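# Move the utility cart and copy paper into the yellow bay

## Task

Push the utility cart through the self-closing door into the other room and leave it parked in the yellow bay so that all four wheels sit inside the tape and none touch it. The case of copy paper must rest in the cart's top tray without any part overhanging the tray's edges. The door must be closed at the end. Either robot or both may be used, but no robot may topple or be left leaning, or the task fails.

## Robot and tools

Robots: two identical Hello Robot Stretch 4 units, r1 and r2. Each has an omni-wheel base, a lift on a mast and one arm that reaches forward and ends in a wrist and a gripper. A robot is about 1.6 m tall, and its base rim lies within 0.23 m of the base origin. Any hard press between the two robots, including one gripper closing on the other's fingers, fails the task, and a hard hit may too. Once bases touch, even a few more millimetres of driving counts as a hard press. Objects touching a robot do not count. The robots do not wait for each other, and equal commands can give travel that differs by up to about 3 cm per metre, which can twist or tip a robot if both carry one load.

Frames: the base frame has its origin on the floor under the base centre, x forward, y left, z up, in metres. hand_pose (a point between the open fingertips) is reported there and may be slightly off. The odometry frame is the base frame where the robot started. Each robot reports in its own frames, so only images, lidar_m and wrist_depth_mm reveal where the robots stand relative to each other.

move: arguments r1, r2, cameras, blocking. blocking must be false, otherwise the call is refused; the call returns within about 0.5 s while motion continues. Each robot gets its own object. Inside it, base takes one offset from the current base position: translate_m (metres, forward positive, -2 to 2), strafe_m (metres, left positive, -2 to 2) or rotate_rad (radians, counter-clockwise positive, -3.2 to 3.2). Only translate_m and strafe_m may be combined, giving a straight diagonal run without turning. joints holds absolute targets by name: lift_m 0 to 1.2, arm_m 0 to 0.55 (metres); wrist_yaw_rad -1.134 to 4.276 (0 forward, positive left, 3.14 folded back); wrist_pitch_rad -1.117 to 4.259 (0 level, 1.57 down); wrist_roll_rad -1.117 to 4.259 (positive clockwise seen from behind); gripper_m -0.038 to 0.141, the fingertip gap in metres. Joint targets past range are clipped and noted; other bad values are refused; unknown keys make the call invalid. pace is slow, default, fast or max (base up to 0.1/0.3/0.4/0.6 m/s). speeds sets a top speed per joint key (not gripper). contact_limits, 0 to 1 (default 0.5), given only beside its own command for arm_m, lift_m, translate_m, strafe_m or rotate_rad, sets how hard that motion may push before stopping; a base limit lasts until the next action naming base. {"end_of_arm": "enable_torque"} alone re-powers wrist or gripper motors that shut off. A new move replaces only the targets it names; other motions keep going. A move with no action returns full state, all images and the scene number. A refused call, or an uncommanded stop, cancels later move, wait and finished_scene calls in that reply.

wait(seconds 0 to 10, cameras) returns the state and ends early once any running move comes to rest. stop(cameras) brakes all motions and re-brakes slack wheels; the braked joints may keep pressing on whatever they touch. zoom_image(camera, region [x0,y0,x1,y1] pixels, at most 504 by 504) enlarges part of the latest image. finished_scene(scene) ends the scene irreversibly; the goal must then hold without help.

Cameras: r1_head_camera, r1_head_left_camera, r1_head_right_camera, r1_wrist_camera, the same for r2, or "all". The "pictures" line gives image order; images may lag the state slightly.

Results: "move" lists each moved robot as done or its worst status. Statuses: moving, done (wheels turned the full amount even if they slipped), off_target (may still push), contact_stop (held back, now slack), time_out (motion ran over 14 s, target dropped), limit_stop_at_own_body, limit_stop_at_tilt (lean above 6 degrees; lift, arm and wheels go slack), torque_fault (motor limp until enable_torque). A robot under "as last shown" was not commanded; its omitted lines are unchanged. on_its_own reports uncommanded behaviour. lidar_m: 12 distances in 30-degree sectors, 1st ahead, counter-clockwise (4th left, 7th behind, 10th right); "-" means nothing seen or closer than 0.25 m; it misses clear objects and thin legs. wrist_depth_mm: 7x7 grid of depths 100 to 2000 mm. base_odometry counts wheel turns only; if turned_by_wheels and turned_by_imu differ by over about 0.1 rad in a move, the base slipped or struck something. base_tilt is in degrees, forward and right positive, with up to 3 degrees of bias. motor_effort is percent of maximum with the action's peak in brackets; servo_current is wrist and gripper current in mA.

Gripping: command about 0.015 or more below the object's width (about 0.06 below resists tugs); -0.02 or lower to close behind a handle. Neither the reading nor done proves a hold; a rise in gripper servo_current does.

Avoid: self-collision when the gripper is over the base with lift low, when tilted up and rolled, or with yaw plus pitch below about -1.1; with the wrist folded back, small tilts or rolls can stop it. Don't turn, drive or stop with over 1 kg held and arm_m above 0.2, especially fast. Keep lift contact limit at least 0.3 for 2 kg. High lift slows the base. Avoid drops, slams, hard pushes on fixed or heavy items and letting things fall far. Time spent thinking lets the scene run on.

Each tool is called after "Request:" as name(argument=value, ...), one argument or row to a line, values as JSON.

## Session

Request:
move(
  blocking=false,
)

Scene clock: 0.00 s.
r1.base_odometry: x=+0.000 y=+0.000 heading=+0.000
r1.turned_by_wheels: +0.000
r1.turned_by_imu: +0.000
r1.base_tilt: forward=-1.6 right=+1.3
r1.lidar_m: 0.96 1.73 2.02 2.40 3.92 1.60 0.85 0.77 0.78 0.89 0.77 0.78
r1.base_status: not commanded
r1.joint_positions: lift_m=+0.124 arm_m=+0.000 wrist_yaw_rad=+3.194 wrist_pitch_rad=+0.002 wrist_roll_rad=+0.000 gripper_m=+0.056
r1.joint_status: not commanded
r1.measured_speeds: all 0
r1.motor_effort: lift_m=+19 arm_m=-4 wheel_0=-2 wheel_1=+1 wheel_2=+0
r1.servo_current: wrist_yaw_rad=59 wrist_pitch_rad=46 wrist_roll_rad=46 gripper_m=39
r1.hand_pose: x=-0.1216 y=+0.0722 z=+0.3019 quat_wxyz=(-0.026, -0.001, +0.000, +1.000) (m; r1's base frame)
r1.wrist_depth_mm: - 135 - - - - - / - 123 135 - - - - / - 121 191 - - - - / 110 136 194 - - - - / 137 - - - 1618 - - / 226 - 190 1098 188 1160 1118 / 224 163 750 798 768 768 759
r2.base_odometry: x=+0.000 y=+0.000 heading=+0.000
r2.turned_by_wheels: +0.000
r2.turned_by_imu: +0.000
r2.base_tilt: forward=-0.6 right=+0.1
r2.lidar_m: 1.29 1.32 1.58 2.33 2.36 2.78 1.41 1.41 2.77 2.39 2.42 1.48
r2.base_status: not commanded
r2.joint_positions: lift_m=+0.200 arm_m=+0.000 wrist_yaw_rad=+3.211 wrist_pitch_rad=+0.001 wrist_roll_rad=+0.000 gripper_m=+0.056
r2.joint_status: not commanded
r2.measured_speeds: all 0
r2.motor_effort: lift_m=+18 arm_m=-4 wheel_0=-1 wheel_1=+1 wheel_2=+1
r2.servo_current: wrist_yaw_rad=46 wrist_pitch_rad=39 wrist_roll_rad=52 gripper_m=52
r2.hand_pose: x=-0.1229 y=+0.0671 z=+0.3779 quat_wxyz=(-0.035, -0.001, +0.000, +0.999) (m; r2's base frame)
r2.wrist_depth_mm: - - 137 - - - - / - - 137 - - - - / - 109 138 - - - - / - 140 175 - - - - / 214 - - - - - - / 213 1281 196 1255 190 1336 1182 / 208 243 866 - - 854 878
pictures: r1_head_camera, r1_head_left_camera, r1_head_right_camera, r1_wrist_camera, r2_head_camera, r2_head_left_camera, r2_head_right_camera, r2_wrist_camera
Images, in order (width x height): r1_head_camera 420x560, r1_head_left_camera 420x672, r1_head_right_camera 420x672, r1_wrist_camera 616x392, r2_head_camera 420x560, r2_head_left_camera 420x672, r2_head_right_camera 420x672, r2_wrist_camera 616x392.

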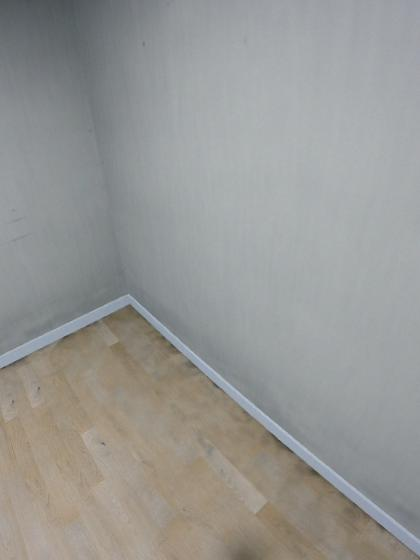

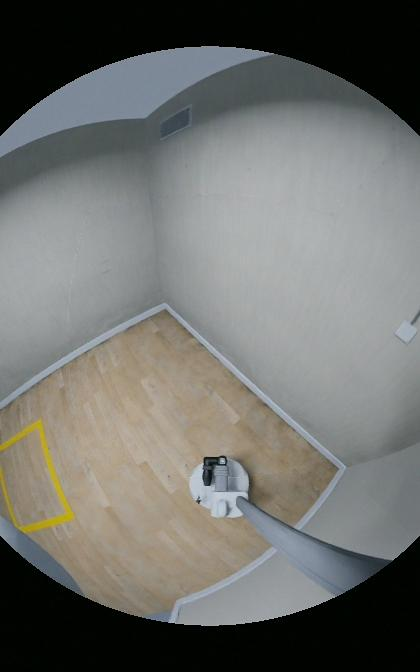

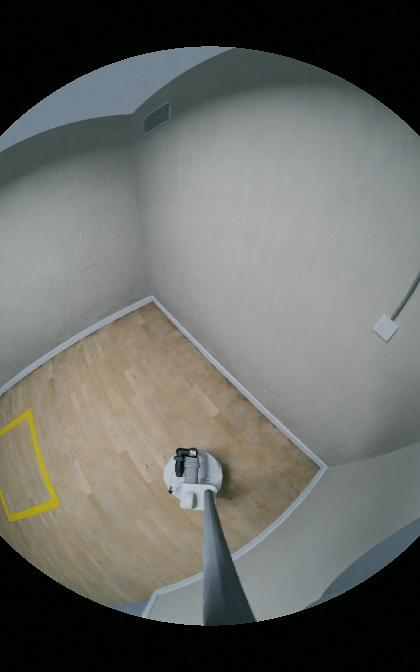

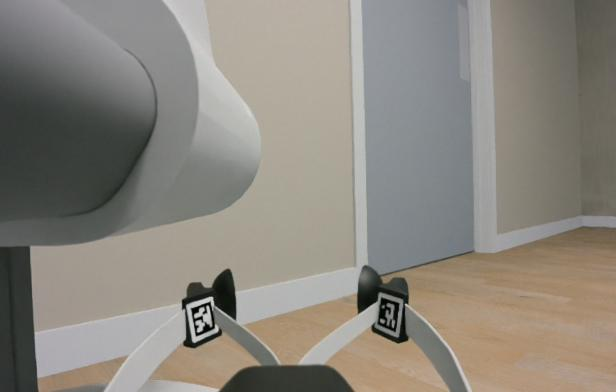

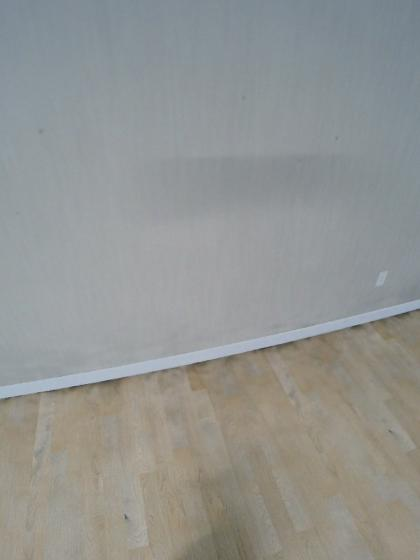

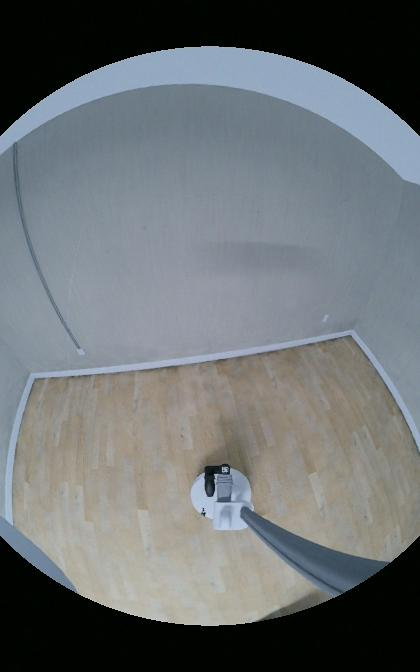

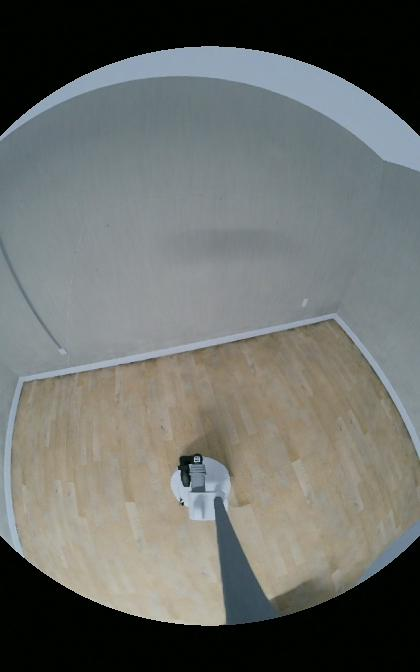

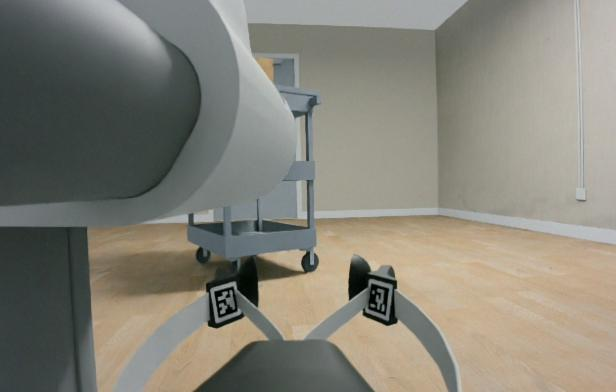

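Request:
move(
  r1={"base":{"rotate_rad":2.4}},
  r2={"base":{"rotate_rad":3.14},"joints":{"lift_m":0.5}},
  blocking=false,
)

Request:
wait(
  seconds=2.2,
)

Request:
wait(
  seconds=2,
  cameras=["r1_head_camera","r1_head_left_camera","r2_head_camera","r2_head_left_camera","r2_head_right_camera"],
)

Scene clock: 8.67 s.
move: r1 moving; r2 moving
r1.base_odometry: x=+0.000 y=+0.000 heading=+0.253
r1.turned_by_wheels: +0.253
r1.turned_by_imu: +0.253
r1.base_tilt: forward=-1.6 right=+1.3
r1.lidar_m: 1.15 2.01 2.11 2.98 2.65 1.07 0.80 0.74 0.81 0.80 0.72 0.82
r1.base_status: rotate_rad moving
r1.joint_positions: lift_m=+0.124 arm_m=+0.000 wrist_yaw_rad=+3.194 wrist_pitch_rad=+0.002 wrist_roll_rad=+0.000 gripper_m=+0.056
r1.joint_status: not commanded
r1.measured_speeds: translate_m=+0.000 strafe_m=+0.000 rotate_rad=+0.974 lift_m=+0.000 arm_m=+0.000 wrist_yaw_rad=+0.000 wrist_pitch_rad=+0.000 wrist_roll_rad=+0.000
r1.motor_effort: lift_m=+19(20) arm_m=-4(4) wheel_0=-7(9) wheel_1=-6(7) wheel_2=-6(7)
r1.servo_current: wrist_yaw_rad=46(59) wrist_pitch_rad=39(52) wrist_roll_rad=33(65) gripper_m=39(46)
r1.hand_pose: x=-0.1216 y=+0.0722 z=+0.3019 quat_wxyz=(-0.026, -0.001, +0.000, +1.000) (m; r1's base frame)
r1.wrist_depth_mm: - 135 - - - - 1808 / - 123 135 - - - 1808 / - 121 192 - - - 1756 / 111 136 195 - - - 1808 / 137 - - - - - 1756 / 226 - 190 976 188 1118 1138 / 224 152 759 798 778 750 759
r2.base_odometry: x=+0.000 y=+0.000 heading=+0.252
r2.turned_by_wheels: +0.252
r2.turned_by_imu: +0.245
r2.base_tilt: forward=-0.7 right=+0.0
r2.lidar_m: 1.29 1.38 1.94 2.33 2.46 3.37 1.44 3.35 2.49 2.40 1.84 1.36
r2.base_status: rotate_rad moving
r2.joint_positions: lift_m=+0.238 arm_m=+0.000 wrist_yaw_rad=+3.211 wrist_pitch_rad=+0.001 wrist_roll_rad=+0.000 gripper_m=+0.056
r2.joint_status: lift_m moving
r2.measured_speeds: translate_m=+0.002 strafe_m=+0.000 rotate_rad=+0.977 lift_m=+0.146 arm_m=+0.000 wrist_yaw_rad=+0.000 wrist_pitch_rad=+0.000 wrist_roll_rad=+0.000
r2.motor_effort: lift_m=+23(25) arm_m=-4(4) wheel_0=-4(9) wheel_1=-10(10) wheel_2=-10(11)
r2.servo_current: wrist_yaw_rad=52(52) wrist_pitch_rad=46(46) wrist_roll_rad=52(65) gripper_m=46(52)
r2.hand_pose: x=-0.1229 y=+0.0671 z=+0.4157 quat_wxyz=(-0.035, -0.001, +0.000, +0.999) (m; r2's base frame)
r2.wrist_depth_mm: - - 137 - - - - / - - 137 1756 - - - / - 110 138 - - - - / - 140 176 - - - - / 215 - - - - - - / 213 1366 196 1430 190 1464 1281 / 210 242 1008 - - 976 946
pictures: none

Scene clock: 10.67 s.
earlier move: r1 done; r2 moving
r1.base_odometry: x=+0.000 y=+0.000 heading=+2.400
r1.turned_by_wheels: +2.147
r1.turned_by_imu: +2.158
r1.base_tilt: forward=-1.6 right=+1.2
r1.lidar_m: 2.35 1.02 0.78 0.75 0.81 0.80 0.77 0.84 1.25 2.02 2.17 3.14
r1.base_status: done
r1.joint_positions: lift_m=+0.124 arm_m=+0.000 wrist_yaw_rad=+3.194 wrist_pitch_rad=+0.002 wrist_roll_rad=+0.000 gripper_m=+0.056
r1.joint_status: not commanded
r1.measured_speeds: all 0
r1.motor_effort: lift_m=+19(20) arm_m=-4(4) wheel_0=-2(10) wheel_1=-2(9) wheel_2=-1(8)
r1.servo_current: wrist_yaw_rad=52(65) wrist_pitch_rad=33(52) wrist_roll_rad=39(65) gripper_m=39(52)
r1.hand_pose: x=-0.1216 y=+0.0722 z=+0.3019 quat_wxyz=(-0.026, -0.001, +0.000, +1.000) (m; r1's base frame)
r1.wrist_depth_mm: - 135 - - - - - / - 123 135 - - - - / - 121 191 - - - - / 110 135 193 - - - - / 137 - - - - - - / 216 - 190 - 187 - - / 750 750 750 143 750 723 759
r2.base_odometry: x=+0.000 y=+0.000 heading=+3.135
r2.turned_by_wheels: +2.883
r2.turned_by_imu: +2.806
r2.base_tilt: forward=-0.7 right=+0.0
r2.lidar_m: 1.44 1.39 2.80 2.37 2.40 1.53 1.31 1.33 1.50 2.34 2.33 2.74
r2.base_status: rotate_rad moving
r2.joint_positions: lift_m=+0.500 arm_m=+0.000 wrist_yaw_rad=+3.211 wrist_pitch_rad=+0.001 wrist_roll_rad=+0.000 gripper_m=+0.056
r2.joint_status: all done
r2.measured_speeds: translate_m=-0.001 strafe_m=+0.000 rotate_rad=+0.163 lift_m=+0.000 arm_m=+0.000 wrist_yaw_rad=+0.000 wrist_pitch_rad=+0.000 wrist_roll_rad=+0.000
r2.motor_effort: lift_m=+21(26) arm_m=-4(4) wheel_0=-4(10) wheel_1=-3(10) wheel_2=-5(13)
r2.servo_current: wrist_yaw_rad=46(52) wrist_pitch_rad=46(46) wrist_roll_rad=46(65) gripper_m=52(52)
r2.hand_pose: x=-0.1228 y=+0.0671 z=+0.6776 quat_wxyz=(-0.035, -0.001, +0.000, +0.999) (m; r2's base frame)
r2.wrist_depth_mm: - - 137 - - - - / - 107 137 - - - - / - 113 139 235 - - - / - 140 165 - - - - / 215 - - - - - - / 213 - 190 - 189 - - / 211 122 - - - 1430 1499
wait: 2.00 of 2.2 s (r1 has come to rest)
pictures: none

Scene clock: 11.03 s.
earlier move: r2 done
r1.base_odometry: x=+0.000 y=+0.000 heading=+2.400
r1.turned_by_wheels: +0.000
r1.turned_by_imu: +0.000
r1.base_tilt: forward=-1.5 right=+1.3
r1.lidar_m: 2.32 1.01 0.78 0.75 0.83 0.79 0.76 0.84 1.24 2.04 2.17 3.16
r1.base_status: done
r1.joint_positions: lift_m=+0.124 arm_m=+0.000 wrist_yaw_rad=+3.194 wrist_pitch_rad=+0.002 wrist_roll_rad=+0.000 gripper_m=+0.056
r1.joint_status: not commanded
r1.measured_speeds: all 0
r1.motor_effort: lift_m=+19(20) arm_m=-4(4) wheel_0=-2(10) wheel_1=-2(9) wheel_2=-1(8)
r1.servo_current: wrist_yaw_rad=39(65) wrist_pitch_rad=46(52) wrist_roll_rad=39(65) gripper_m=39(52)
r1.hand_pose: x=-0.1216 y=+0.0722 z=+0.3019 quat_wxyz=(-0.026, -0.001, +0.000, +1.000) (m; r1's base frame)
r1.wrist_depth_mm: - 135 - - - - - / - 123 135 - - - - / - 121 191 - - - - / 111 136 193 - - - - / 137 - - - - - - / 216 - 190 - 187 - - / 741 750 759 143 732 715 759
r2.base_odometry: x=+0.000 y=+0.000 heading=+3.139
r2.turned_by_wheels: +0.004
r2.turned_by_imu: +0.004
r2.base_tilt: forward=-0.7 right=+0.0
r2.lidar_m: 1.44 1.39 2.82 2.39 2.41 1.53 1.30 1.29 1.54 2.34 2.33 2.74
r2.base_status: done
r2.joint_positions: lift_m=+0.500 arm_m=+0.000 wrist_yaw_rad=+3.211 wrist_pitch_rad=+0.001 wrist_roll_rad=+0.000 gripper_m=+0.056
r2.joint_status: all done
r2.measured_speeds: all 0
r2.motor_effort: lift_m=+21(26) arm_m=-4(4) wheel_0=-3(10) wheel_1=-3(10) wheel_2=-5(13)
r2.servo_current: wrist_yaw_rad=52(52) wrist_pitch_rad=39(46) wrist_roll_rad=46(65) gripper_m=52(52)
r2.hand_pose: x=-0.1228 y=+0.0671 z=+0.6776 quat_wxyz=(-0.035, -0.001, +0.000, +0.999) (m; r2's base frame)
r2.wrist_depth_mm: - - 137 - - - - / - 107 137 - - - - / - 113 138 236 - - - / - 140 165 - - - - / 216 - - - - - - / 213 - 190 - 188 - - / 211 122 - - - 1430 1464
wait: 0.37 of 2 s (r2 has come to rest)
pictures: r1_head_camera, r1_head_left_camera, r2_head_camera, r2_head_left_camera, r2_head_right_camera
Images, in order (width x height): r1_head_camera 420x560, r1_head_left_camera 420x672, r2_head_camera 420x560, r2_head_left_camera 420x672, r2_head_right_camera 420x672.

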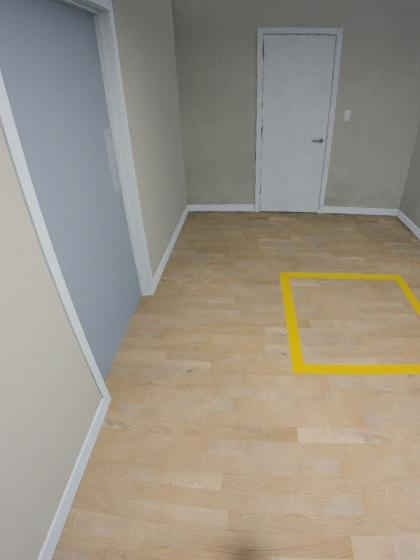

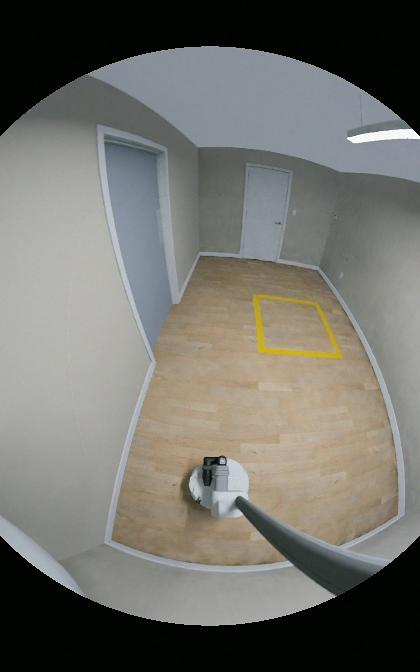

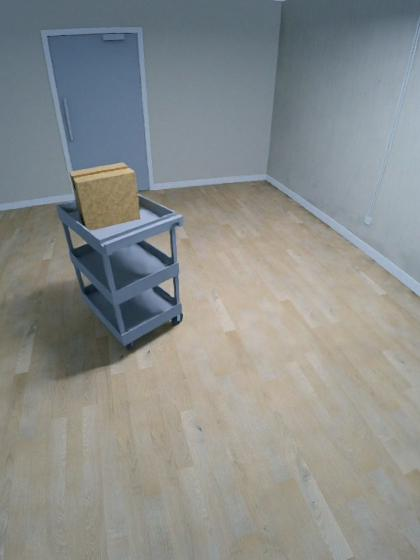

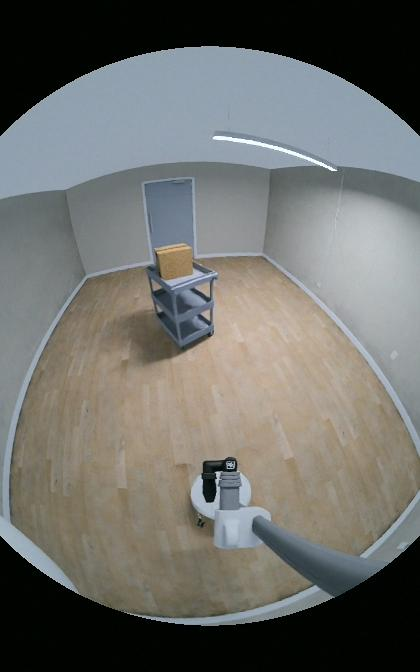

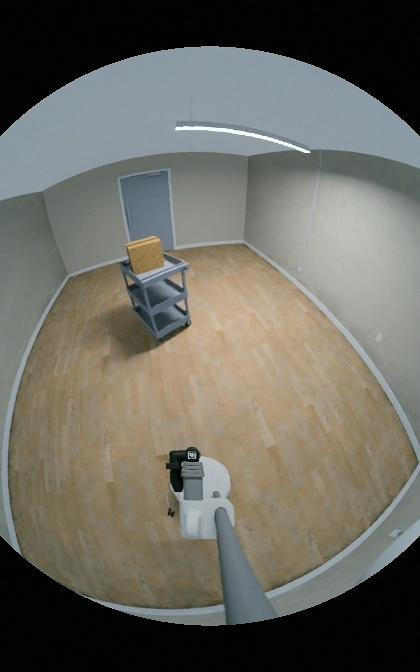

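Request:
zoom_image(
  camera="r2_head_camera",
  region=[30, 20, 200, 360],
)

Scaled by 1.482 from the camera's 420x560 image, which has a finer 1200x1600 frame.

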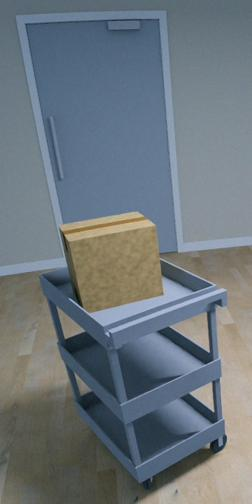

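Request:
move(
  r2={"base":{"rotate_rad":0.35},"joints":{"wrist_yaw_rad":0,"lift_m":0.84,"gripper_m":0.1}},
  r1={"base":{"translate_m":1.75,"strafe_m":-0.45},"joints":{"lift_m":0.4},"pace":"fast"},
  blocking=false,
)

Request:
wait(
  seconds=1.5,
)

Request:
wait(
  seconds=2,
)

Request:
move(
  r2={"base":{"strafe_m":0.95},"pace":"fast"},
  cameras=["r2_head_camera","r2_head_right_camera"],
  blocking=false,
)

Request:
wait(
  seconds=4,
  cameras=["r2_head_camera","r2_head_right_camera","r2_head_left_camera"],
)

Scene clock: 48.93 s.
move: r1 moving; r2 moving
r1.base_odometry: x=-0.028 y=+0.044 heading=+2.400
r1.turned_by_wheels: +0.000
r1.turned_by_imu: +0.000
r1.base_tilt: forward=-1.6 right=+1.3
r1.lidar_m: 2.37 1.03 0.79 0.75 0.81 0.84 0.82 0.90 1.34 2.01 2.14 3.11
r1.base_status: translate_m moving; strafe_m moving
r1.joint_positions: lift_m=+0.187 arm_m=+0.000 wrist_yaw_rad=+3.194 wrist_pitch_rad=+0.002 wrist_roll_rad=+0.000 gripper_m=+0.056
r1.joint_status: lift_m moving
r1.measured_speeds: translate_m=+0.198 strafe_m=-0.049 rotate_rad=+0.004 lift_m=+0.244 arm_m=+0.000 wrist_yaw_rad=+0.000 wrist_pitch_rad=+0.000 wrist_roll_rad=+0.000
r1.motor_effort: lift_m=+26(27) arm_m=-4(4) wheel_0=+9(12) wheel_1=+5(6) wheel_2=-11(12)
r1.servo_current: wrist_yaw_rad=78(78) wrist_pitch_rad=39(46) wrist_roll_rad=39(52) gripper_m=39(46)
r1.hand_pose: x=-0.1216 y=+0.0722 z=+0.3649 quat_wxyz=(-0.026, -0.001, +0.000, +1.000) (m; r1's base frame)
r1.wrist_depth_mm: - 134 - - - - - / - 122 134 - - - - / - 125 160 - - - - / 108 135 195 - - - - / 137 - - - - - - / 220 - 190 - 189 - - / 221 866 809 143 842 798 866
r2.base_odometry: x=+0.000 y=+0.000 heading=-2.905
r2.turned_by_wheels: +0.239
r2.turned_by_imu: +0.233
r2.base_tilt: forward=-0.7 right=+0.1
r2.lidar_m: 1.41 3.49 2.48 2.41 1.93 1.39 1.32 1.37 1.85 2.33 2.43 3.30
r2.base_status: rotate_rad moving
r2.joint_positions: lift_m=+0.538 arm_m=+0.000 wrist_yaw_rad=+2.649 wrist_pitch_rad=+0.001 wrist_roll_rad=+0.000 gripper_m=+0.075
r2.joint_status: lift_m moving; wrist_yaw_rad moving; gripper_m moving
r2.measured_speeds: translate_m=+0.003 strafe_m=-0.001 rotate_rad=+0.695 lift_m=+0.146 arm_m=+0.000 wrist_yaw_rad=-1.724 wrist_pitch_rad=+0.000 wrist_roll_rad=+0.000
r2.motor_effort: lift_m=+23(24) arm_m=-4(4) wheel_0=-6(10) wheel_1=-5(10) wheel_2=-8(11)
r2.servo_current: wrist_yaw_rad=78(150) wrist_pitch_rad=39(46) wrist_roll_rad=33(52) gripper_m=85(91)
r2.hand_pose: x=-0.0419 y=+0.2134 z=+0.7156 quat_wxyz=(+0.244, -0.001, +0.000, +0.970) (m; r2's base frame)
r2.wrist_depth_mm: - - - - - - - / - - - - - - - / 210 - - - - - - / 235 - - - - - - / - - - - - - - / - - 189 - 188 - - / - 140 - - 1618 1430 1537
pictures: none

Scene clock: 50.43 s.
earlier move: r1 moving; r2 moving
r1.base_odometry: x=-0.332 y=+0.509 heading=+2.400
r1.turned_by_wheels: +0.000
r1.turned_by_imu: -0.001
r1.base_tilt: forward=-1.6 right=+1.3
r1.lidar_m: 2.63 1.27 0.88 0.85 0.90 1.36 1.36 1.48 1.96 1.91 2.05 2.97
r1.base_status: translate_m moving; strafe_m moving
r1.joint_positions: lift_m=+0.400 arm_m=+0.000 wrist_yaw_rad=+3.194 wrist_pitch_rad=+0.002 wrist_roll_rad=+0.000 gripper_m=+0.056
r1.joint_status: all done
r1.measured_speeds: translate_m=+0.388 strafe_m=-0.099 rotate_rad=+0.000 lift_m=+0.000 arm_m=+0.000 wrist_yaw_rad=+0.000 wrist_pitch_rad=+0.000 wrist_roll_rad=+0.000
r1.motor_effort: lift_m=+24(28) arm_m=-4(4) wheel_0=+5(12) wheel_1=+2(7) wheel_2=-5(13)
r1.servo_current: wrist_yaw_rad=59(78) wrist_pitch_rad=39(52) wrist_roll_rad=39(72) gripper_m=46(52)
r1.hand_pose: x=-0.1216 y=+0.0722 z=+0.5772 quat_wxyz=(-0.026, -0.001, +0.000, +1.000) (m; r1's base frame)
r1.wrist_depth_mm: - 134 - - - - - / - 118 134 - - - - / - 120 155 - - - - / 111 135 186 - - - - / 137 - - - - - - / 217 - 190 - 188 - - / 216 1205 1308 143 1182 1205 1255
r2.base_odometry: x=+0.000 y=+0.000 heading=-2.795
r2.turned_by_wheels: +0.110
r2.turned_by_imu: +0.108
r2.base_tilt: forward=-0.6 right=+0.1
r2.lidar_m: 1.40 3.13 2.43 2.38 1.71 1.32 1.30 1.38 2.08 2.35 2.53 1.58
r2.base_status: done
r2.joint_positions: lift_m=+0.837 arm_m=+0.000 wrist_yaw_rad=+0.052 wrist_pitch_rad=+0.001 wrist_roll_rad=+0.000 gripper_m=+0.100
r2.joint_status: lift_m moving; wrist_yaw_rad moving; the others done
r2.measured_speeds: translate_m=+0.000 strafe_m=+0.000 rotate_rad=+0.000 lift_m=+0.044 arm_m=+0.000 wrist_yaw_rad=-1.550 wrist_pitch_rad=+0.000 wrist_roll_rad=+0.000
r2.motor_effort: lift_m=+22(26) arm_m=-4(4) wheel_0=-1(10) wheel_1=-2(10) wheel_2=-4(11)
r2.servo_current: wrist_yaw_rad=59(150) wrist_pitch_rad=39(46) wrist_roll_rad=46(59) gripper_m=46(91)
r2.hand_pose: x=+0.4635 y=-0.0722 z=+1.0151 quat_wxyz=(+1.000, +0.000, +0.001, +0.026) (m; r2's base frame)
r2.wrist_depth_mm: - - - - - - - / - - - - - - - / - - - - - - - / - - - - 1430 - - / - - - - 1430 - - / - - 195 - 187 - - / - - - - - - -
wait: 1.50 s; no rest
pictures: none

Scene clock: 50.87 s.
earlier move: r1 moving; r2 done
r1.base_odometry: x=-0.426 y=+0.654 heading=+2.400
r1.turned_by_wheels: +0.000
r1.turned_by_imu: +0.000
r1.base_tilt: forward=-1.6 right=+1.3
r1.lidar_m: 2.77 1.30 0.91 0.88 0.95 1.41 1.53 1.64 1.96 1.89 2.01 2.92
r1.base_status: translate_m moving; strafe_m moving
r1.joint_positions: lift_m=+0.400 arm_m=+0.000 wrist_yaw_rad=+3.194 wrist_pitch_rad=+0.002 wrist_roll_rad=+0.000 gripper_m=+0.056
r1.joint_status: all done
r1.measured_speeds: translate_m=+0.386 strafe_m=-0.100 rotate_rad=-0.002 lift_m=+0.000 arm_m=+0.000 wrist_yaw_rad=+0.000 wrist_pitch_rad=+0.000 wrist_roll_rad=+0.000
r1.motor_effort: lift_m=+24(28) arm_m=-4(4) wheel_0=+6(12) wheel_1=+3(7) wheel_2=-4(13)
r1.servo_current: wrist_yaw_rad=59(78) wrist_pitch_rad=39(52) wrist_roll_rad=52(72) gripper_m=39(52)
r1.hand_pose: x=-0.1216 y=+0.0722 z=+0.5772 quat_wxyz=(-0.026, -0.001, +0.000, +1.000) (m; r1's base frame)
r1.wrist_depth_mm: - 134 - - - - - / - 118 134 - - - - / - 123 155 - - - - / 111 135 185 - - - - / 137 - - - - - - / 217 - 190 - 188 - - / 227 1336 1336 153 1366 1281 1308
r2.base_odometry: x=+0.000 y=+0.000 heading=-2.795
r2.turned_by_wheels: +0.000
r2.turned_by_imu: +0.000
r2.base_tilt: forward=-0.7 right=+0.1
r2.lidar_m: 1.37 3.13 2.44 2.38 1.73 1.35 1.31 1.38 2.09 2.34 2.52 1.56
r2.base_status: done
r2.joint_positions: lift_m=+0.840 arm_m=+0.000 wrist_yaw_rad=+0.003 wrist_pitch_rad=+0.001 wrist_roll_rad=+0.000 gripper_m=+0.100
r2.joint_status: all done
r2.measured_speeds: all 0
r2.motor_effort: lift_m=+21(26) arm_m=-4(4) wheel_0=-2(10) wheel_1=-2(10) wheel_2=-3(11)
r2.servo_current: wrist_yaw_rad=46(150) wrist_pitch_rad=46(46) wrist_roll_rad=46(59) gripper_m=52(91)
r2.hand_pose: x=+0.4596 y=-0.0866 z=+1.0176 quat_wxyz=(+1.000, +0.000, +0.001, +0.001) (m; r2's base frame)
r2.wrist_depth_mm: - - - - - - - / - - - - - - - / - - - - - - - / - - - 1537 - - - / - - - 1537 1308 - - / - - 195 1863 193 - - / - - - - - - -
wait: 0.43 of 2 s (r2 has come to rest)
pictures: none

Scene clock: 51.37 s.
earlier move: r1 moving
move: r2 moving
r1.base_odometry: x=-0.535 y=+0.822 heading=+2.400
r1.turned_by_wheels: +0.000
r1.turned_by_imu: +0.000
r1.base_tilt: forward=-1.6 right=+1.3
r1.lidar_m: 2.86 1.37 1.01 0.92 0.97 1.48 1.73 1.86 1.91 1.83 1.98 2.89
r1.base_status: translate_m moving; strafe_m moving
r1.joint_positions: lift_m=+0.400 arm_m=+0.000 wrist_yaw_rad=+3.194 wrist_pitch_rad=+0.002 wrist_roll_rad=+0.000 gripper_m=+0.056
r1.joint_status: not commanded
r1.measured_speeds: translate_m=+0.387 strafe_m=-0.100 rotate_rad=-0.001 lift_m=+0.000 arm_m=+0.000 wrist_yaw_rad=+0.000 wrist_pitch_rad=+0.000 wrist_roll_rad=+0.000
r1.motor_effort: lift_m=+24(24) arm_m=-4(4) wheel_0=+5(7) wheel_1=+5(6) wheel_2=-6(7)
r1.servo_current: wrist_yaw_rad=52(78) wrist_pitch_rad=33(46) wrist_roll_rad=59(59) gripper_m=39(46)
r1.hand_pose: x=-0.1216 y=+0.0722 z=+0.5772 quat_wxyz=(-0.026, -0.001, +0.000, +1.000) (m; r1's base frame)
r1.wrist_depth_mm: - 134 - - - - - / - 119 135 - - - - / - 122 154 - - - - / 111 135 185 - - - - / 212 - - - - - - / 219 1808 192 - 187 - - / 228 1308 1336 153 1366 1281 1336
r2.base_odometry: x=+0.017 y=-0.046 heading=-2.795
r2.turned_by_wheels: +0.000
r2.turned_by_imu: +0.000
r2.base_tilt: forward=-0.7 right=+0.1
r2.lidar_m: 1.40 3.08 2.36 2.33 1.74 1.33 1.31 1.39 2.07 2.38 2.54 1.56
r2.base_status: strafe_m moving
r2.joint_positions: lift_m=+0.840 arm_m=+0.000 wrist_yaw_rad=+0.003 wrist_pitch_rad=+0.001 wrist_roll_rad=+0.000 gripper_m=+0.100
r2.joint_status: not commanded
r2.measured_speeds: translate_m=-0.001 strafe_m=+0.191 rotate_rad=+0.004 lift_m=+0.000 arm_m=+0.000 wrist_yaw_rad=+0.000 wrist_pitch_rad=+0.000 wrist_roll_rad=+0.000
r2.motor_effort: lift_m=+21(21) arm_m=-4(4) wheel_0=-9(14) wheel_1=+12(14) wheel_2=+0(2)
r2.servo_current: wrist_yaw_rad=46(52) wrist_pitch_rad=39(46) wrist_roll_rad=52(59) gripper_m=52(59)
r2.hand_pose: x=+0.4596 y=-0.0866 z=+1.0176 quat_wxyz=(+1.000, +0.000, +0.001, +0.001) (m; r2's base frame)
r2.wrist_depth_mm: - - - - - - - / - - - - - - - / - - - - - - - / - - - - - - - / - - - 1661 1308 - - / - - 196 1708 191 - - / - - - - - - -
pictures: r2_head_camera, r2_head_right_camera
Images, in order (width x height): r2_head_camera 420x560, r2_head_right_camera 420x672.

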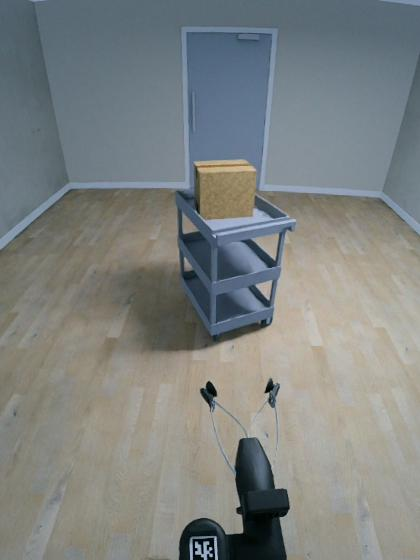

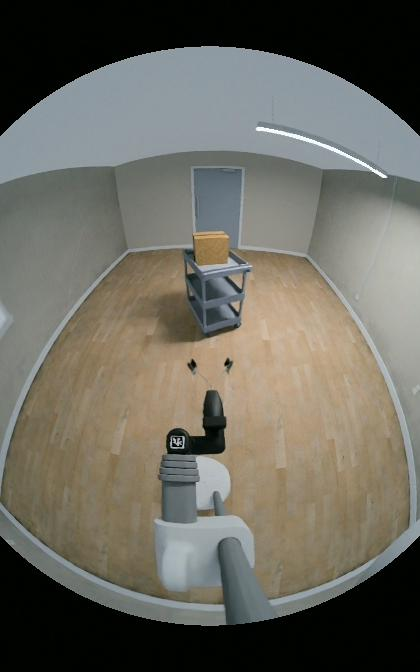

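Scene clock: 54.20 s.
earlier move: r1 done; r2 moving
r1.base_odometry: x=-0.986 y=+1.514 heading=+2.400
r1.turned_by_wheels: +0.000
r1.turned_by_imu: -0.001
r1.base_tilt: forward=-1.6 right=+1.3
r1.lidar_m: 2.13 1.45 1.12 1.15 1.22 1.68 2.54 2.29 1.78 1.69 1.82 2.19
r1.base_status: done
r1.joint_positions: lift_m=+0.400 arm_m=+0.000 wrist_yaw_rad=+3.194 wrist_pitch_rad=+0.002 wrist_roll_rad=+0.000 gripper_m=+0.056
r1.joint_status: not commanded
r1.measured_speeds: all 0
r1.motor_effort: lift_m=+24(24) arm_m=-4(4) wheel_0=+1(8) wheel_1=+0(6) wheel_2=+1(7)
r1.servo_current: wrist_yaw_rad=59(78) wrist_pitch_rad=46(52) wrist_roll_rad=46(65) gripper_m=39(46)
r1.hand_pose: x=-0.1216 y=+0.0722 z=+0.5772 quat_wxyz=(-0.026, -0.001, +0.000, +1.000) (m; r1's base frame)
r1.wrist_depth_mm: - 135 - - - - - / - 122 135 - - - - / - 124 161 - - - - / 109 135 213 - - - - / 213 - - - - - - / 1708 - 195 - 187 - 1661 / 1336 1308 1308 153 1366 1255 1366
r2.base_odometry: x=+0.323 y=-0.893 heading=-2.795
r2.turned_by_wheels: +0.000
r2.turned_by_imu: +0.001
r2.base_tilt: forward=-0.7 right=+0.1
r2.lidar_m: 4.21 1.93 1.45 1.44 1.55 1.24 1.21 1.31 1.97 3.28 3.50 1.69
r2.base_status: strafe_m moving
r2.joint_positions: lift_m=+0.840 arm_m=+0.000 wrist_yaw_rad=+0.003 wrist_pitch_rad=+0.001 wrist_roll_rad=+0.000 gripper_m=+0.100
r2.joint_status: not commanded
r2.measured_speeds: translate_m=+0.000 strafe_m=+0.029 rotate_rad=+0.001 lift_m=+0.000 arm_m=+0.000 wrist_yaw_rad=+0.000 wrist_pitch_rad=+0.000 wrist_roll_rad=+0.000
r2.motor_effort: lift_m=+21(21) arm_m=-4(4) wheel_0=+0(16) wheel_1=+0(14) wheel_2=+0(2)
r2.servo_current: wrist_yaw_rad=52(65) wrist_pitch_rad=39(46) wrist_roll_rad=46(59) gripper_m=52(59)
r2.hand_pose: x=+0.4596 y=-0.0867 z=+1.0176 quat_wxyz=(+1.000, +0.000, +0.001, +0.001) (m; r2's base frame)
r2.wrist_depth_mm: - - - - - - - / - - - - - - - / - - - - - - - / - - - - - - 1430 / - - - - - - 1464 / - - 195 - 195 1756 - / - - - - - - 1756
wait: 2.83 of 4 s (r1 has come to rest)
pictures: r2_head_camera, r2_head_left_camera, r2_head_right_camera
Images, in order (width x height): r2_head_camera 420x560, r2_head_left_camera 420x672, r2_head_right_camera 420x672.

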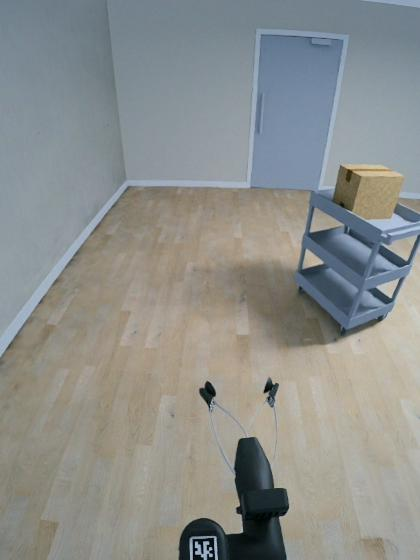

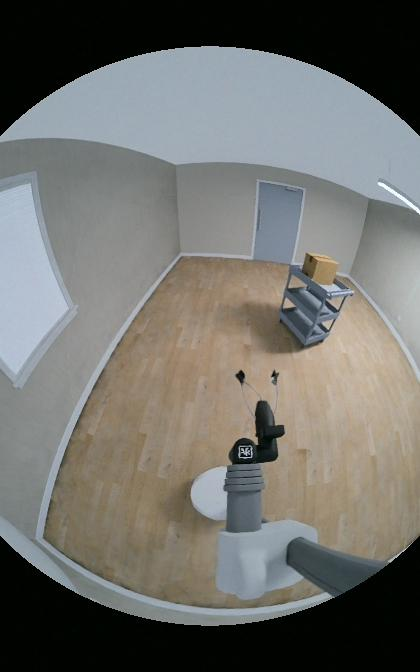

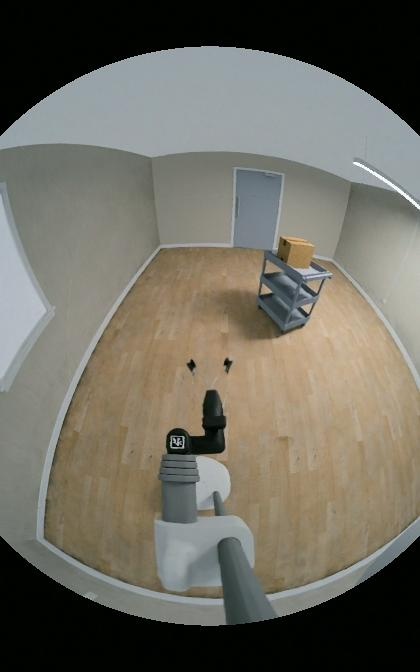

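Request:
move(
  r2={"base":{"translate_m":2.0},"pace":"fast"},
  r1={"base":{"rotate_rad":1.57}},
  blocking=false,
)

Request:
wait(
  seconds=2.5,
)

Request:
wait(
  seconds=5,
)

Request:
move(
  r2={"base":{"translate_m":1.3,"strafe_m":-0.53},"pace":"fast"},
  blocking=false,
)

Request:
wait(
  seconds=6,
  cameras=["r1_head_camera","r2_head_camera","r2_wrist_camera","r2_head_right_camera"],
)

Scene clock: 62.97 s.
earlier move: r2 done
move: r1 moving; r2 moving
r1.base_odometry: x=-0.986 y=+1.514 heading=+2.652
r1.turned_by_wheels: +0.252
r1.turned_by_imu: +0.253
r1.base_tilt: forward=-1.6 right=+1.3
r1.lidar_m: 1.97 1.20 1.10 1.16 1.30 2.45 2.55 1.95 1.69 1.71 2.04 2.15
r1.base_status: rotate_rad moving
r1.joint_positions: lift_m=+0.400 arm_m=+0.000 wrist_yaw_rad=+3.194 wrist_pitch_rad=+0.002 wrist_roll_rad=+0.000 gripper_m=+0.056
r1.joint_status: not commanded
r1.measured_speeds: translate_m=+0.000 strafe_m=-0.001 rotate_rad=+0.974 lift_m=+0.000 arm_m=+0.000 wrist_yaw_rad=+0.000 wrist_pitch_rad=+0.000 wrist_roll_rad=+0.000
r1.motor_effort: lift_m=+24(24) arm_m=-4(4) wheel_0=-8(9) wheel_1=-6(9) wheel_2=-6(7)
r1.servo_current: wrist_yaw_rad=39(59) wrist_pitch_rad=46(46) wrist_roll_rad=39(59) gripper_m=46(46)
r1.hand_pose: x=-0.1216 y=+0.0722 z=+0.5772 quat_wxyz=(-0.026, -0.001, +0.000, +1.000) (m; r1's base frame)
r1.wrist_depth_mm: - 134 - - - - - / - 120 142 - - - - / - 126 165 - - - - / 109 135 210 - - - - / 214 - - - - - - / 225 - 193 - 187 - 1921 / 1336 1308 1308 153 1336 1281 1430
r2.base_odometry: x=+0.283 y=-0.908 heading=-2.795
r2.turned_by_wheels: +0.000
r2.turned_by_imu: +0.001
r2.base_tilt: forward=-0.7 right=+0.1
r2.lidar_m: 4.19 1.94 1.44 1.44 1.57 1.30 1.24 1.34 2.02 3.29 3.48 1.68
r2.base_status: translate_m moving
r2.joint_positions: lift_m=+0.840 arm_m=+0.000 wrist_yaw_rad=+0.003 wrist_pitch_rad=+0.001 wrist_roll_rad=+0.000 gripper_m=+0.100
r2.joint_status: not commanded
r2.measured_speeds: translate_m=+0.165 strafe_m=-0.002 rotate_rad=-0.001 lift_m=+0.000 arm_m=+0.000 wrist_yaw_rad=+0.000 wrist_pitch_rad=+0.000 wrist_roll_rad=+0.000
r2.motor_effort: lift_m=+21(21) arm_m=-4(4) wheel_0=+5(10) wheel_1=+8(9) wheel_2=-13(14)
r2.servo_current: wrist_yaw_rad=52(52) wrist_pitch_rad=39(46) wrist_roll_rad=39(59) gripper_m=59(59)
r2.hand_pose: x=+0.4596 y=-0.0867 z=+1.0176 quat_wxyz=(+1.000, +0.000, +0.001, +0.001) (m; r2's base frame)
r2.wrist_depth_mm: - - - - - - - / - - - - - - - / - - - - - - - / - - - - - - 1397 / - - - - - - 1397 / - - 196 - 195 1808 - / - - - - - 1921 1576
pictures: none

Scene clock: 64.53 s.
earlier move: r1 done; r2 moving
r1.base_odometry: x=-0.986 y=+1.514 heading=-2.314
r1.turned_by_wheels: +1.317
r1.turned_by_imu: +1.325
r1.base_tilt: forward=-1.6 right=+1.2
r1.lidar_m: 1.12 1.24 1.68 2.53 2.30 1.77 1.70 1.83 2.16 2.16 1.45 1.10
r1.base_status: done
r1.joint_positions: lift_m=+0.400 arm_m=+0.000 wrist_yaw_rad=+3.194 wrist_pitch_rad=+0.002 wrist_roll_rad=+0.000 gripper_m=+0.056
r1.joint_status: not commanded
r1.measured_speeds: all 0
r1.motor_effort: lift_m=+24(24) arm_m=-4(4) wheel_0=-3(9) wheel_1=-2(9) wheel_2=+0(7)
r1.servo_current: wrist_yaw_rad=39(65) wrist_pitch_rad=46(52) wrist_roll_rad=39(72) gripper_m=33(46)
r1.hand_pose: x=-0.1216 y=+0.0722 z=+0.5772 quat_wxyz=(-0.026, -0.001, +0.000, +1.000) (m; r1's base frame)
r1.wrist_depth_mm: - 135 - - - - - / - 123 135 - - - - / - 121 192 - - - - / 110 135 195 - - - - / 137 - - - - - - / 226 - 191 - 187 - - / 1336 1336 1308 153 1397 1366 1397
r2.base_odometry: x=-0.234 y=-1.095 heading=-2.794
r2.turned_by_wheels: +0.000
r2.turned_by_imu: +0.000
r2.base_tilt: forward=-0.6 right=+0.0
r2.lidar_m: 3.99 1.84 1.40 1.35 1.53 1.85 1.80 1.98 2.87 3.34 1.30 1.34
r2.base_status: translate_m moving
r2.joint_positions: lift_m=+0.840 arm_m=+0.000 wrist_yaw_rad=+0.003 wrist_pitch_rad=+0.001 wrist_roll_rad=+0.000 gripper_m=+0.100
r2.joint_status: not commanded
r2.measured_speeds: translate_m=+0.401 strafe_m=+0.000 rotate_rad=+0.003 lift_m=+0.000 arm_m=+0.000 wrist_yaw_rad=+0.000 wrist_pitch_rad=+0.000 wrist_roll_rad=+0.000
r2.motor_effort: lift_m=+21(21) arm_m=-4(4) wheel_0=+5(12) wheel_1=+6(10) wheel_2=-9(15)
r2.servo_current: wrist_yaw_rad=39(52) wrist_pitch_rad=39(46) wrist_roll_rad=59(59) gripper_m=52(59)
r2.hand_pose: x=+0.4596 y=-0.0867 z=+1.0176 quat_wxyz=(+1.000, +0.000, +0.001, +0.001) (m; r2's base frame)
r2.wrist_depth_mm: - - - - - - - / - - - - - - - / - - - - - - - / - - - - - - - / - - - - - - - / - - 195 - 195 - - / - - - - - - -
wait: 1.57 of 2.5 s (r1 has come to rest)
pictures: none

Scene clock: 68.93 s.
earlier move: r2 done
r1.base_odometry: x=-0.986 y=+1.514 heading=-2.314
r1.turned_by_wheels: +0.000
r1.turned_by_imu: +0.000
r1.base_tilt: forward=-1.6 right=+1.3
r1.lidar_m: 1.14 1.20 1.65 2.53 2.30 1.74 1.69 1.82 2.20 2.16 1.46 1.10
r1.base_status: done
r1.joint_positions: lift_m=+0.400 arm_m=+0.000 wrist_yaw_rad=+3.194 wrist_pitch_rad=+0.002 wrist_roll_rad=+0.000 gripper_m=+0.056
r1.joint_status: not commanded
r1.measured_speeds: all 0
r1.motor_effort: lift_m=+24(24) arm_m=-4(4) wheel_0=-3(9) wheel_1=-2(9) wheel_2=+0(7)
r1.servo_current: wrist_yaw_rad=39(65) wrist_pitch_rad=39(52) wrist_roll_rad=52(72) gripper_m=39(46)
r1.hand_pose: x=-0.1216 y=+0.0722 z=+0.5772 quat_wxyz=(-0.026, -0.001, +0.000, +1.000) (m; r1's base frame)
r1.wrist_depth_mm: - 135 - - - - - / - 123 135 - - - - / - 121 191 - - - - / 111 135 195 - - - - / 137 - - - - - - / 225 - 192 - 187 - - / 1336 1336 1336 153 1397 1308 1397
r2.base_odometry: x=-1.558 y=-1.574 heading=-2.794
r2.turned_by_wheels: +0.000
r2.turned_by_imu: +0.002
r2.base_tilt: forward=-0.6 right=+0.1
r2.lidar_m: 2.55 1.69 1.30 1.27 1.38 2.04 3.22 3.42 0.90 0.76 3.41 2.60
r2.base_status: done
r2.joint_positions: lift_m=+0.840 arm_m=+0.000 wrist_yaw_rad=+0.003 wrist_pitch_rad=+0.001 wrist_roll_rad=+0.000 gripper_m=+0.100
r2.joint_status: not commanded
r2.measured_speeds: all 0
r2.motor_effort: lift_m=+21(21) arm_m=-4(4) wheel_0=+1(12) wheel_1=+4(10) wheel_2=+0(15)
r2.servo_current: wrist_yaw_rad=46(59) wrist_pitch_rad=46(46) wrist_roll_rad=46(59) gripper_m=52(59)
r2.hand_pose: x=+0.4596 y=-0.0867 z=+1.0176 quat_wxyz=(+1.000, +0.000, +0.001, +0.001) (m; r2's base frame)
r2.wrist_depth_mm: - - - - - - - / - - - - - - - / - - - - - - - / - - - - - - - / - - - - - - - / - - 195 - 195 - - / - - - - - - -
wait: 4.40 of 5 s (r2 has come to rest)
pictures: none

Scene clock: 69.43 s.
move: r2 moving
r1: as last shown
r1.lidar_m: 1.15 1.24 1.66 2.54 2.29 1.76 1.70 1.79 2.19 2.16 1.44 1.12
r1.motor_effort: lift_m=+24(24) arm_m=-4(4) wheel_0=-4(4) wheel_1=-2(2) wheel_2=+0(0)
r1.servo_current: wrist_yaw_rad=59(72) wrist_pitch_rad=46(52) wrist_roll_rad=52(59) gripper_m=46(52)
r1.wrist_depth_mm: - 135 - - - - - / - 123 135 - - - - / - 121 191 - - - - / 111 135 194 - - - - / 137 - - - - - - / 227 - 192 - 187 - - / 1308 1308 1336 154 1430 1336 1397
r2.base_odometry: x=-1.604 y=-1.572 heading=-2.794
r2.turned_by_wheels: +0.000
r2.turned_by_imu: +0.001
r2.base_tilt: forward=-0.7 right=+0.1
r2.lidar_m: 2.55 1.70 1.30 1.27 1.41 2.03 3.27 3.49 0.87 0.74 3.34 2.59
r2.base_status: translate_m moving; strafe_m moving
r2.joint_positions: lift_m=+0.840 arm_m=+0.000 wrist_yaw_rad=+0.003 wrist_pitch_rad=+0.001 wrist_roll_rad=+0.000 gripper_m=+0.100
r2.joint_status: not commanded
r2.measured_speeds: translate_m=+0.168 strafe_m=-0.067 rotate_rad=+0.007 lift_m=+0.000 arm_m=+0.000 wrist_yaw_rad=+0.000 wrist_pitch_rad=+0.000 wrist_roll_rad=+0.000
r2.motor_effort: lift_m=+21(21) arm_m=-4(4) wheel_0=+10(13) wheel_1=+5(6) wheel_2=-14(15)
r2.servo_current: wrist_yaw_rad=52(52) wrist_pitch_rad=39(52) wrist_roll_rad=59(59) gripper_m=52(59)
r2.hand_pose: x=+0.4596 y=-0.0867 z=+1.0176 quat_wxyz=(+1.000, +0.000, +0.001, +0.001) (m; r2's base frame)
r2.wrist_depth_mm: - - - - - - - / - - - - - - - / - - - - - - - / - - - - - - - / - - - - - - - / - - 196 - 195 - - / - - - - - - -
pictures: none

Scene clock: 73.83 s.
earlier move: r2 done
r1.base_odometry: x=-0.986 y=+1.514 heading=-2.314
r1.turned_by_wheels: +0.000
r1.turned_by_imu: +0.000
r1.base_tilt: forward=-1.6 right=+1.3
r1.lidar_m: 1.15 1.22 1.68 2.53 2.30 1.74 1.70 1.81 2.21 2.16 1.44 1.10
r1.base_status: not commanded
r1.joint_positions: lift_m=+0.400 arm_m=+0.000 wrist_yaw_rad=+3.194 wrist_pitch_rad=+0.002 wrist_roll_rad=+0.000 gripper_m=+0.056
r1.joint_status: not commanded
r1.measured_speeds: all 0
r1.motor_effort: lift_m=+24(24) arm_m=-4(4) wheel_0=-3(4) wheel_1=-2(3) wheel_2=+0(0)
r1.servo_current: wrist_yaw_rad=59(72) wrist_pitch_rad=39(52) wrist_roll_rad=39(78) gripper_m=39(52)
r1.hand_pose: x=-0.1216 y=+0.0722 z=+0.5772 quat_wxyz=(-0.026, -0.001, +0.000, +1.000) (m; r1's base frame)
r1.wrist_depth_mm: - 135 - - - - - / - 123 135 - - - - / - 121 191 - - - - / 110 135 193 - - - - / 136 - - - - - - / 226 - 192 - 187 - - / 1336 1336 1336 153 1366 1308 1397
r2.base_odometry: x=-2.960 y=-1.518 heading=-2.794
r2.turned_by_wheels: +0.000
r2.turned_by_imu: +0.002
r2.base_tilt: forward=-0.7 right=+0.1
r2.lidar_m: 1.27 1.36 1.67 1.67 1.81 2.69 1.26 1.25 3.15 3.06 1.65 1.22
r2.base_status: done
r2.joint_positions: lift_m=+0.840 arm_m=+0.000 wrist_yaw_rad=+0.003 wrist_pitch_rad=+0.001 wrist_roll_rad=+0.000 gripper_m=+0.100
r2.joint_status: not commanded
r2.measured_speeds: all 0
r2.motor_effort: lift_m=+21(21) arm_m=-4(4) wheel_0=+1(15) wheel_1=+4(7) wheel_2=-2(16)
r2.servo_current: wrist_yaw_rad=59(65) wrist_pitch_rad=39(52) wrist_roll_rad=39(59) gripper_m=52(59)
r2.hand_pose: x=+0.4596 y=-0.0867 z=+1.0177 quat_wxyz=(+1.000, +0.000, +0.001, +0.001) (m; r2's base frame)
r2.wrist_depth_mm: - - - - - - - / - - - - - - - / - - - - - - - / - - - - - - - / - - - - - - - / - - 189 - 185 - - / - - - - - - -
wait: 4.40 of 6 s (r2 has come to rest)
pictures: r1_head_camera, r2_head_camera, r2_head_right_camera, r2_wrist_camera
Images, in order (width x height): r1_head_camera 420x560, r2_head_camera 420x560, r2_head_right_camera 420x672, r2_wrist_camera 616x392.

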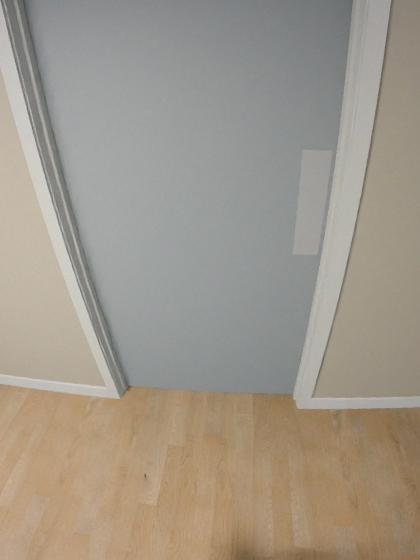

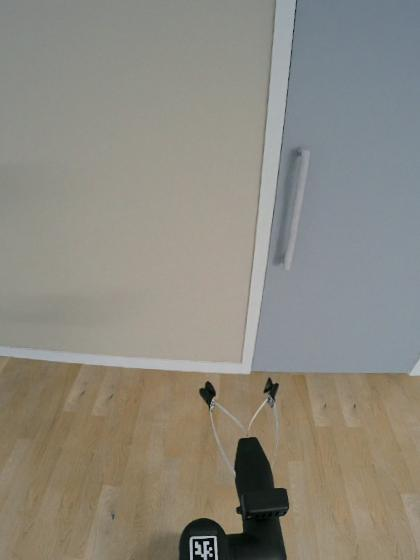

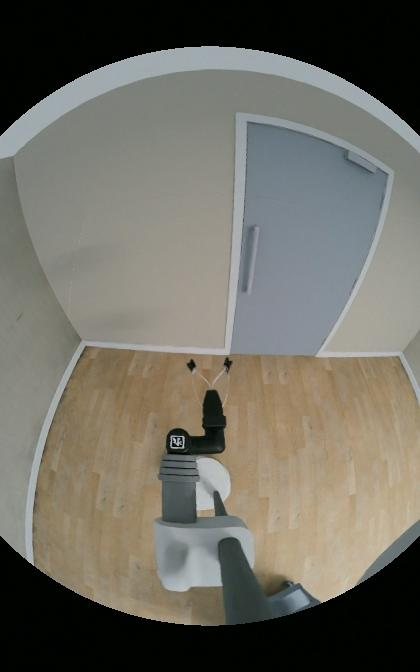

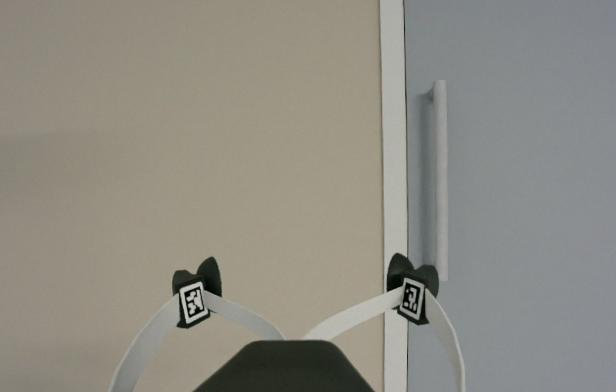

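Request:
move(
  r2={"base":{"translate_m":0.45,"strafe_m":-0.24}},
  blocking=false,
)

Request:
wait(
  seconds=4,
  cameras=["r2_head_camera","r2_wrist_camera"],
)

Scene clock: 78.67 s.
move: r2 moving
r1: as last shown
r1.base_tilt: forward=-1.6 right=+1.2
r1.lidar_m: 1.15 1.22 1.63 2.53 2.31 1.76 1.71 1.83 2.20 2.16 1.45 1.12
r1.motor_effort: lift_m=+24(24) arm_m=-4(4) wheel_0=-4(4) wheel_1=-2(3) wheel_2=+0(0)
r1.servo_current: wrist_yaw_rad=59(59) wrist_pitch_rad=39(52) wrist_roll_rad=39(72) gripper_m=39(46)
r1.wrist_depth_mm: - 135 - - - - - / - 123 135 - - - - / - 121 192 - - - - / 110 135 194 - - - - / 137 - - - - - - / 226 - 192 - 187 - - / 1308 1336 1308 153 1397 1336 1397
r2.base_odometry: x=-2.996 y=-1.513 heading=-2.794
r2.turned_by_wheels: +0.000
r2.turned_by_imu: +0.001
r2.base_tilt: forward=-0.7 right=+0.1
r2.lidar_m: 1.22 1.35 1.71 1.67 1.78 2.72 1.28 1.27 3.15 3.07 1.60 1.19
r2.base_status: translate_m moving; strafe_m moving
r2.joint_positions: lift_m=+0.840 arm_m=+0.000 wrist_yaw_rad=+0.003 wrist_pitch_rad=+0.001 wrist_roll_rad=+0.000 gripper_m=+0.100
r2.joint_status: not commanded
r2.measured_speeds: translate_m=+0.121 strafe_m=-0.064 rotate_rad=-0.006 lift_m=+0.000 arm_m=+0.000 wrist_yaw_rad=+0.000 wrist_pitch_rad=+0.000 wrist_roll_rad=+0.000
r2.motor_effort: lift_m=+21(21) arm_m=-4(4) wheel_0=+12(13) wheel_1=+3(5) wheel_2=-13(13)
r2.servo_current: wrist_yaw_rad=39(46) wrist_pitch_rad=46(46) wrist_roll_rad=46(46) gripper_m=52(52)
r2.hand_pose: x=+0.4596 y=-0.0867 z=+1.0177 quat_wxyz=(+1.000, +0.000, +0.001, +0.001) (m; r2's base frame)
r2.wrist_depth_mm: - - - - - - - / - - - - - - - / - - - - - - - / - - - - - - - / - - - - - - - / - - 187 - 185 - - / - - - - - - -
pictures: none

Scene clock: 81.23 s.
earlier move: r2 done
r1.base_odometry: x=-0.986 y=+1.514 heading=-2.314
r1.turned_by_wheels: +0.000
r1.turned_by_imu: +0.000
r1.base_tilt: forward=-1.6 right=+1.3
r1.lidar_m: 1.12 1.21 1.62 2.53 2.29 1.75 1.69 1.81 2.20 2.16 1.44 1.11
r1.base_status: not commanded
r1.joint_positions: lift_m=+0.400 arm_m=+0.000 wrist_yaw_rad=+3.194 wrist_pitch_rad=+0.002 wrist_roll_rad=+0.000 gripper_m=+0.056
r1.joint_status: not commanded
r1.measured_speeds: all 0
r1.motor_effort: lift_m=+24(24) arm_m=-4(4) wheel_0=-3(4) wheel_1=-2(3) wheel_2=+0(0)
r1.servo_current: wrist_yaw_rad=39(72) wrist_pitch_rad=46(52) wrist_roll_rad=33(72) gripper_m=52(52)
r1.hand_pose: x=-0.1216 y=+0.0722 z=+0.5772 quat_wxyz=(-0.026, -0.001, +0.000, +1.000) (m; r1's base frame)
r1.wrist_depth_mm: - 135 - - - - - / - 123 135 - - - - / - 121 191 - - - - / 110 135 195 - - - - / 137 - - - - - - / 226 - 192 - 188 - - / 1336 1336 1336 153 1397 1336 1430
r2.base_odometry: x=-3.465 y=-1.446 heading=-2.794
r2.turned_by_wheels: +0.000
r2.turned_by_imu: +0.001
r2.base_tilt: forward=-0.7 right=+0.1
r2.lidar_m: 0.75 0.89 1.31 1.85 2.01 2.97 1.62 1.66 2.94 2.29 1.01 0.80
r2.base_status: done
r2.joint_positions: lift_m=+0.840 arm_m=+0.000 wrist_yaw_rad=+0.003 wrist_pitch_rad=+0.001 wrist_roll_rad=+0.000 gripper_m=+0.100
r2.joint_status: not commanded
r2.measured_speeds: all 0
r2.motor_effort: lift_m=+20(21) arm_m=-4(4) wheel_0=+1(15) wheel_1=+5(6) wheel_2=-3(14)
r2.servo_current: wrist_yaw_rad=46(65) wrist_pitch_rad=39(46) wrist_roll_rad=46(65) gripper_m=52(59)
r2.hand_pose: x=+0.4596 y=-0.0867 z=+1.0177 quat_wxyz=(+1.000, +0.000, +0.001, +0.001) (m; r2's base frame)
r2.wrist_depth_mm: - - - 554 469 - - / - - - 554 473 - - / - - - 549 473 - - / - - - 554 477 - - / - - - 559 473 - - / - - 188 564 191 - - / - - - - - - -
wait: 2.57 of 4 s (r2 has come to rest)
pictures: r2_head_camera, r2_wrist_camera
Images, in order (width x height): r2_head_camera 420x560, r2_wrist_camera 616x392.

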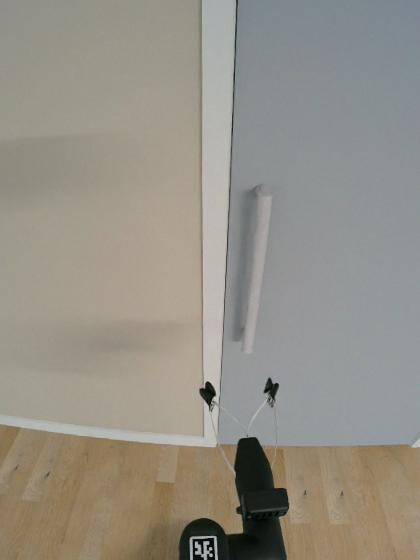

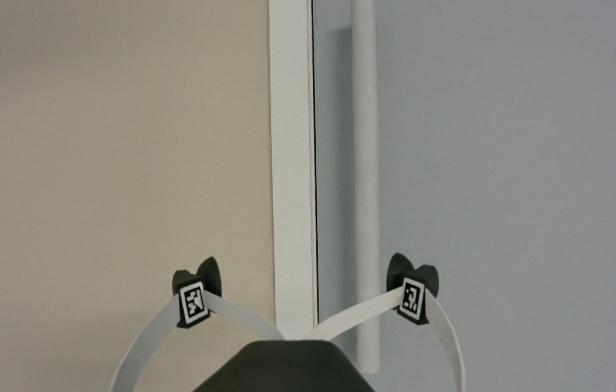

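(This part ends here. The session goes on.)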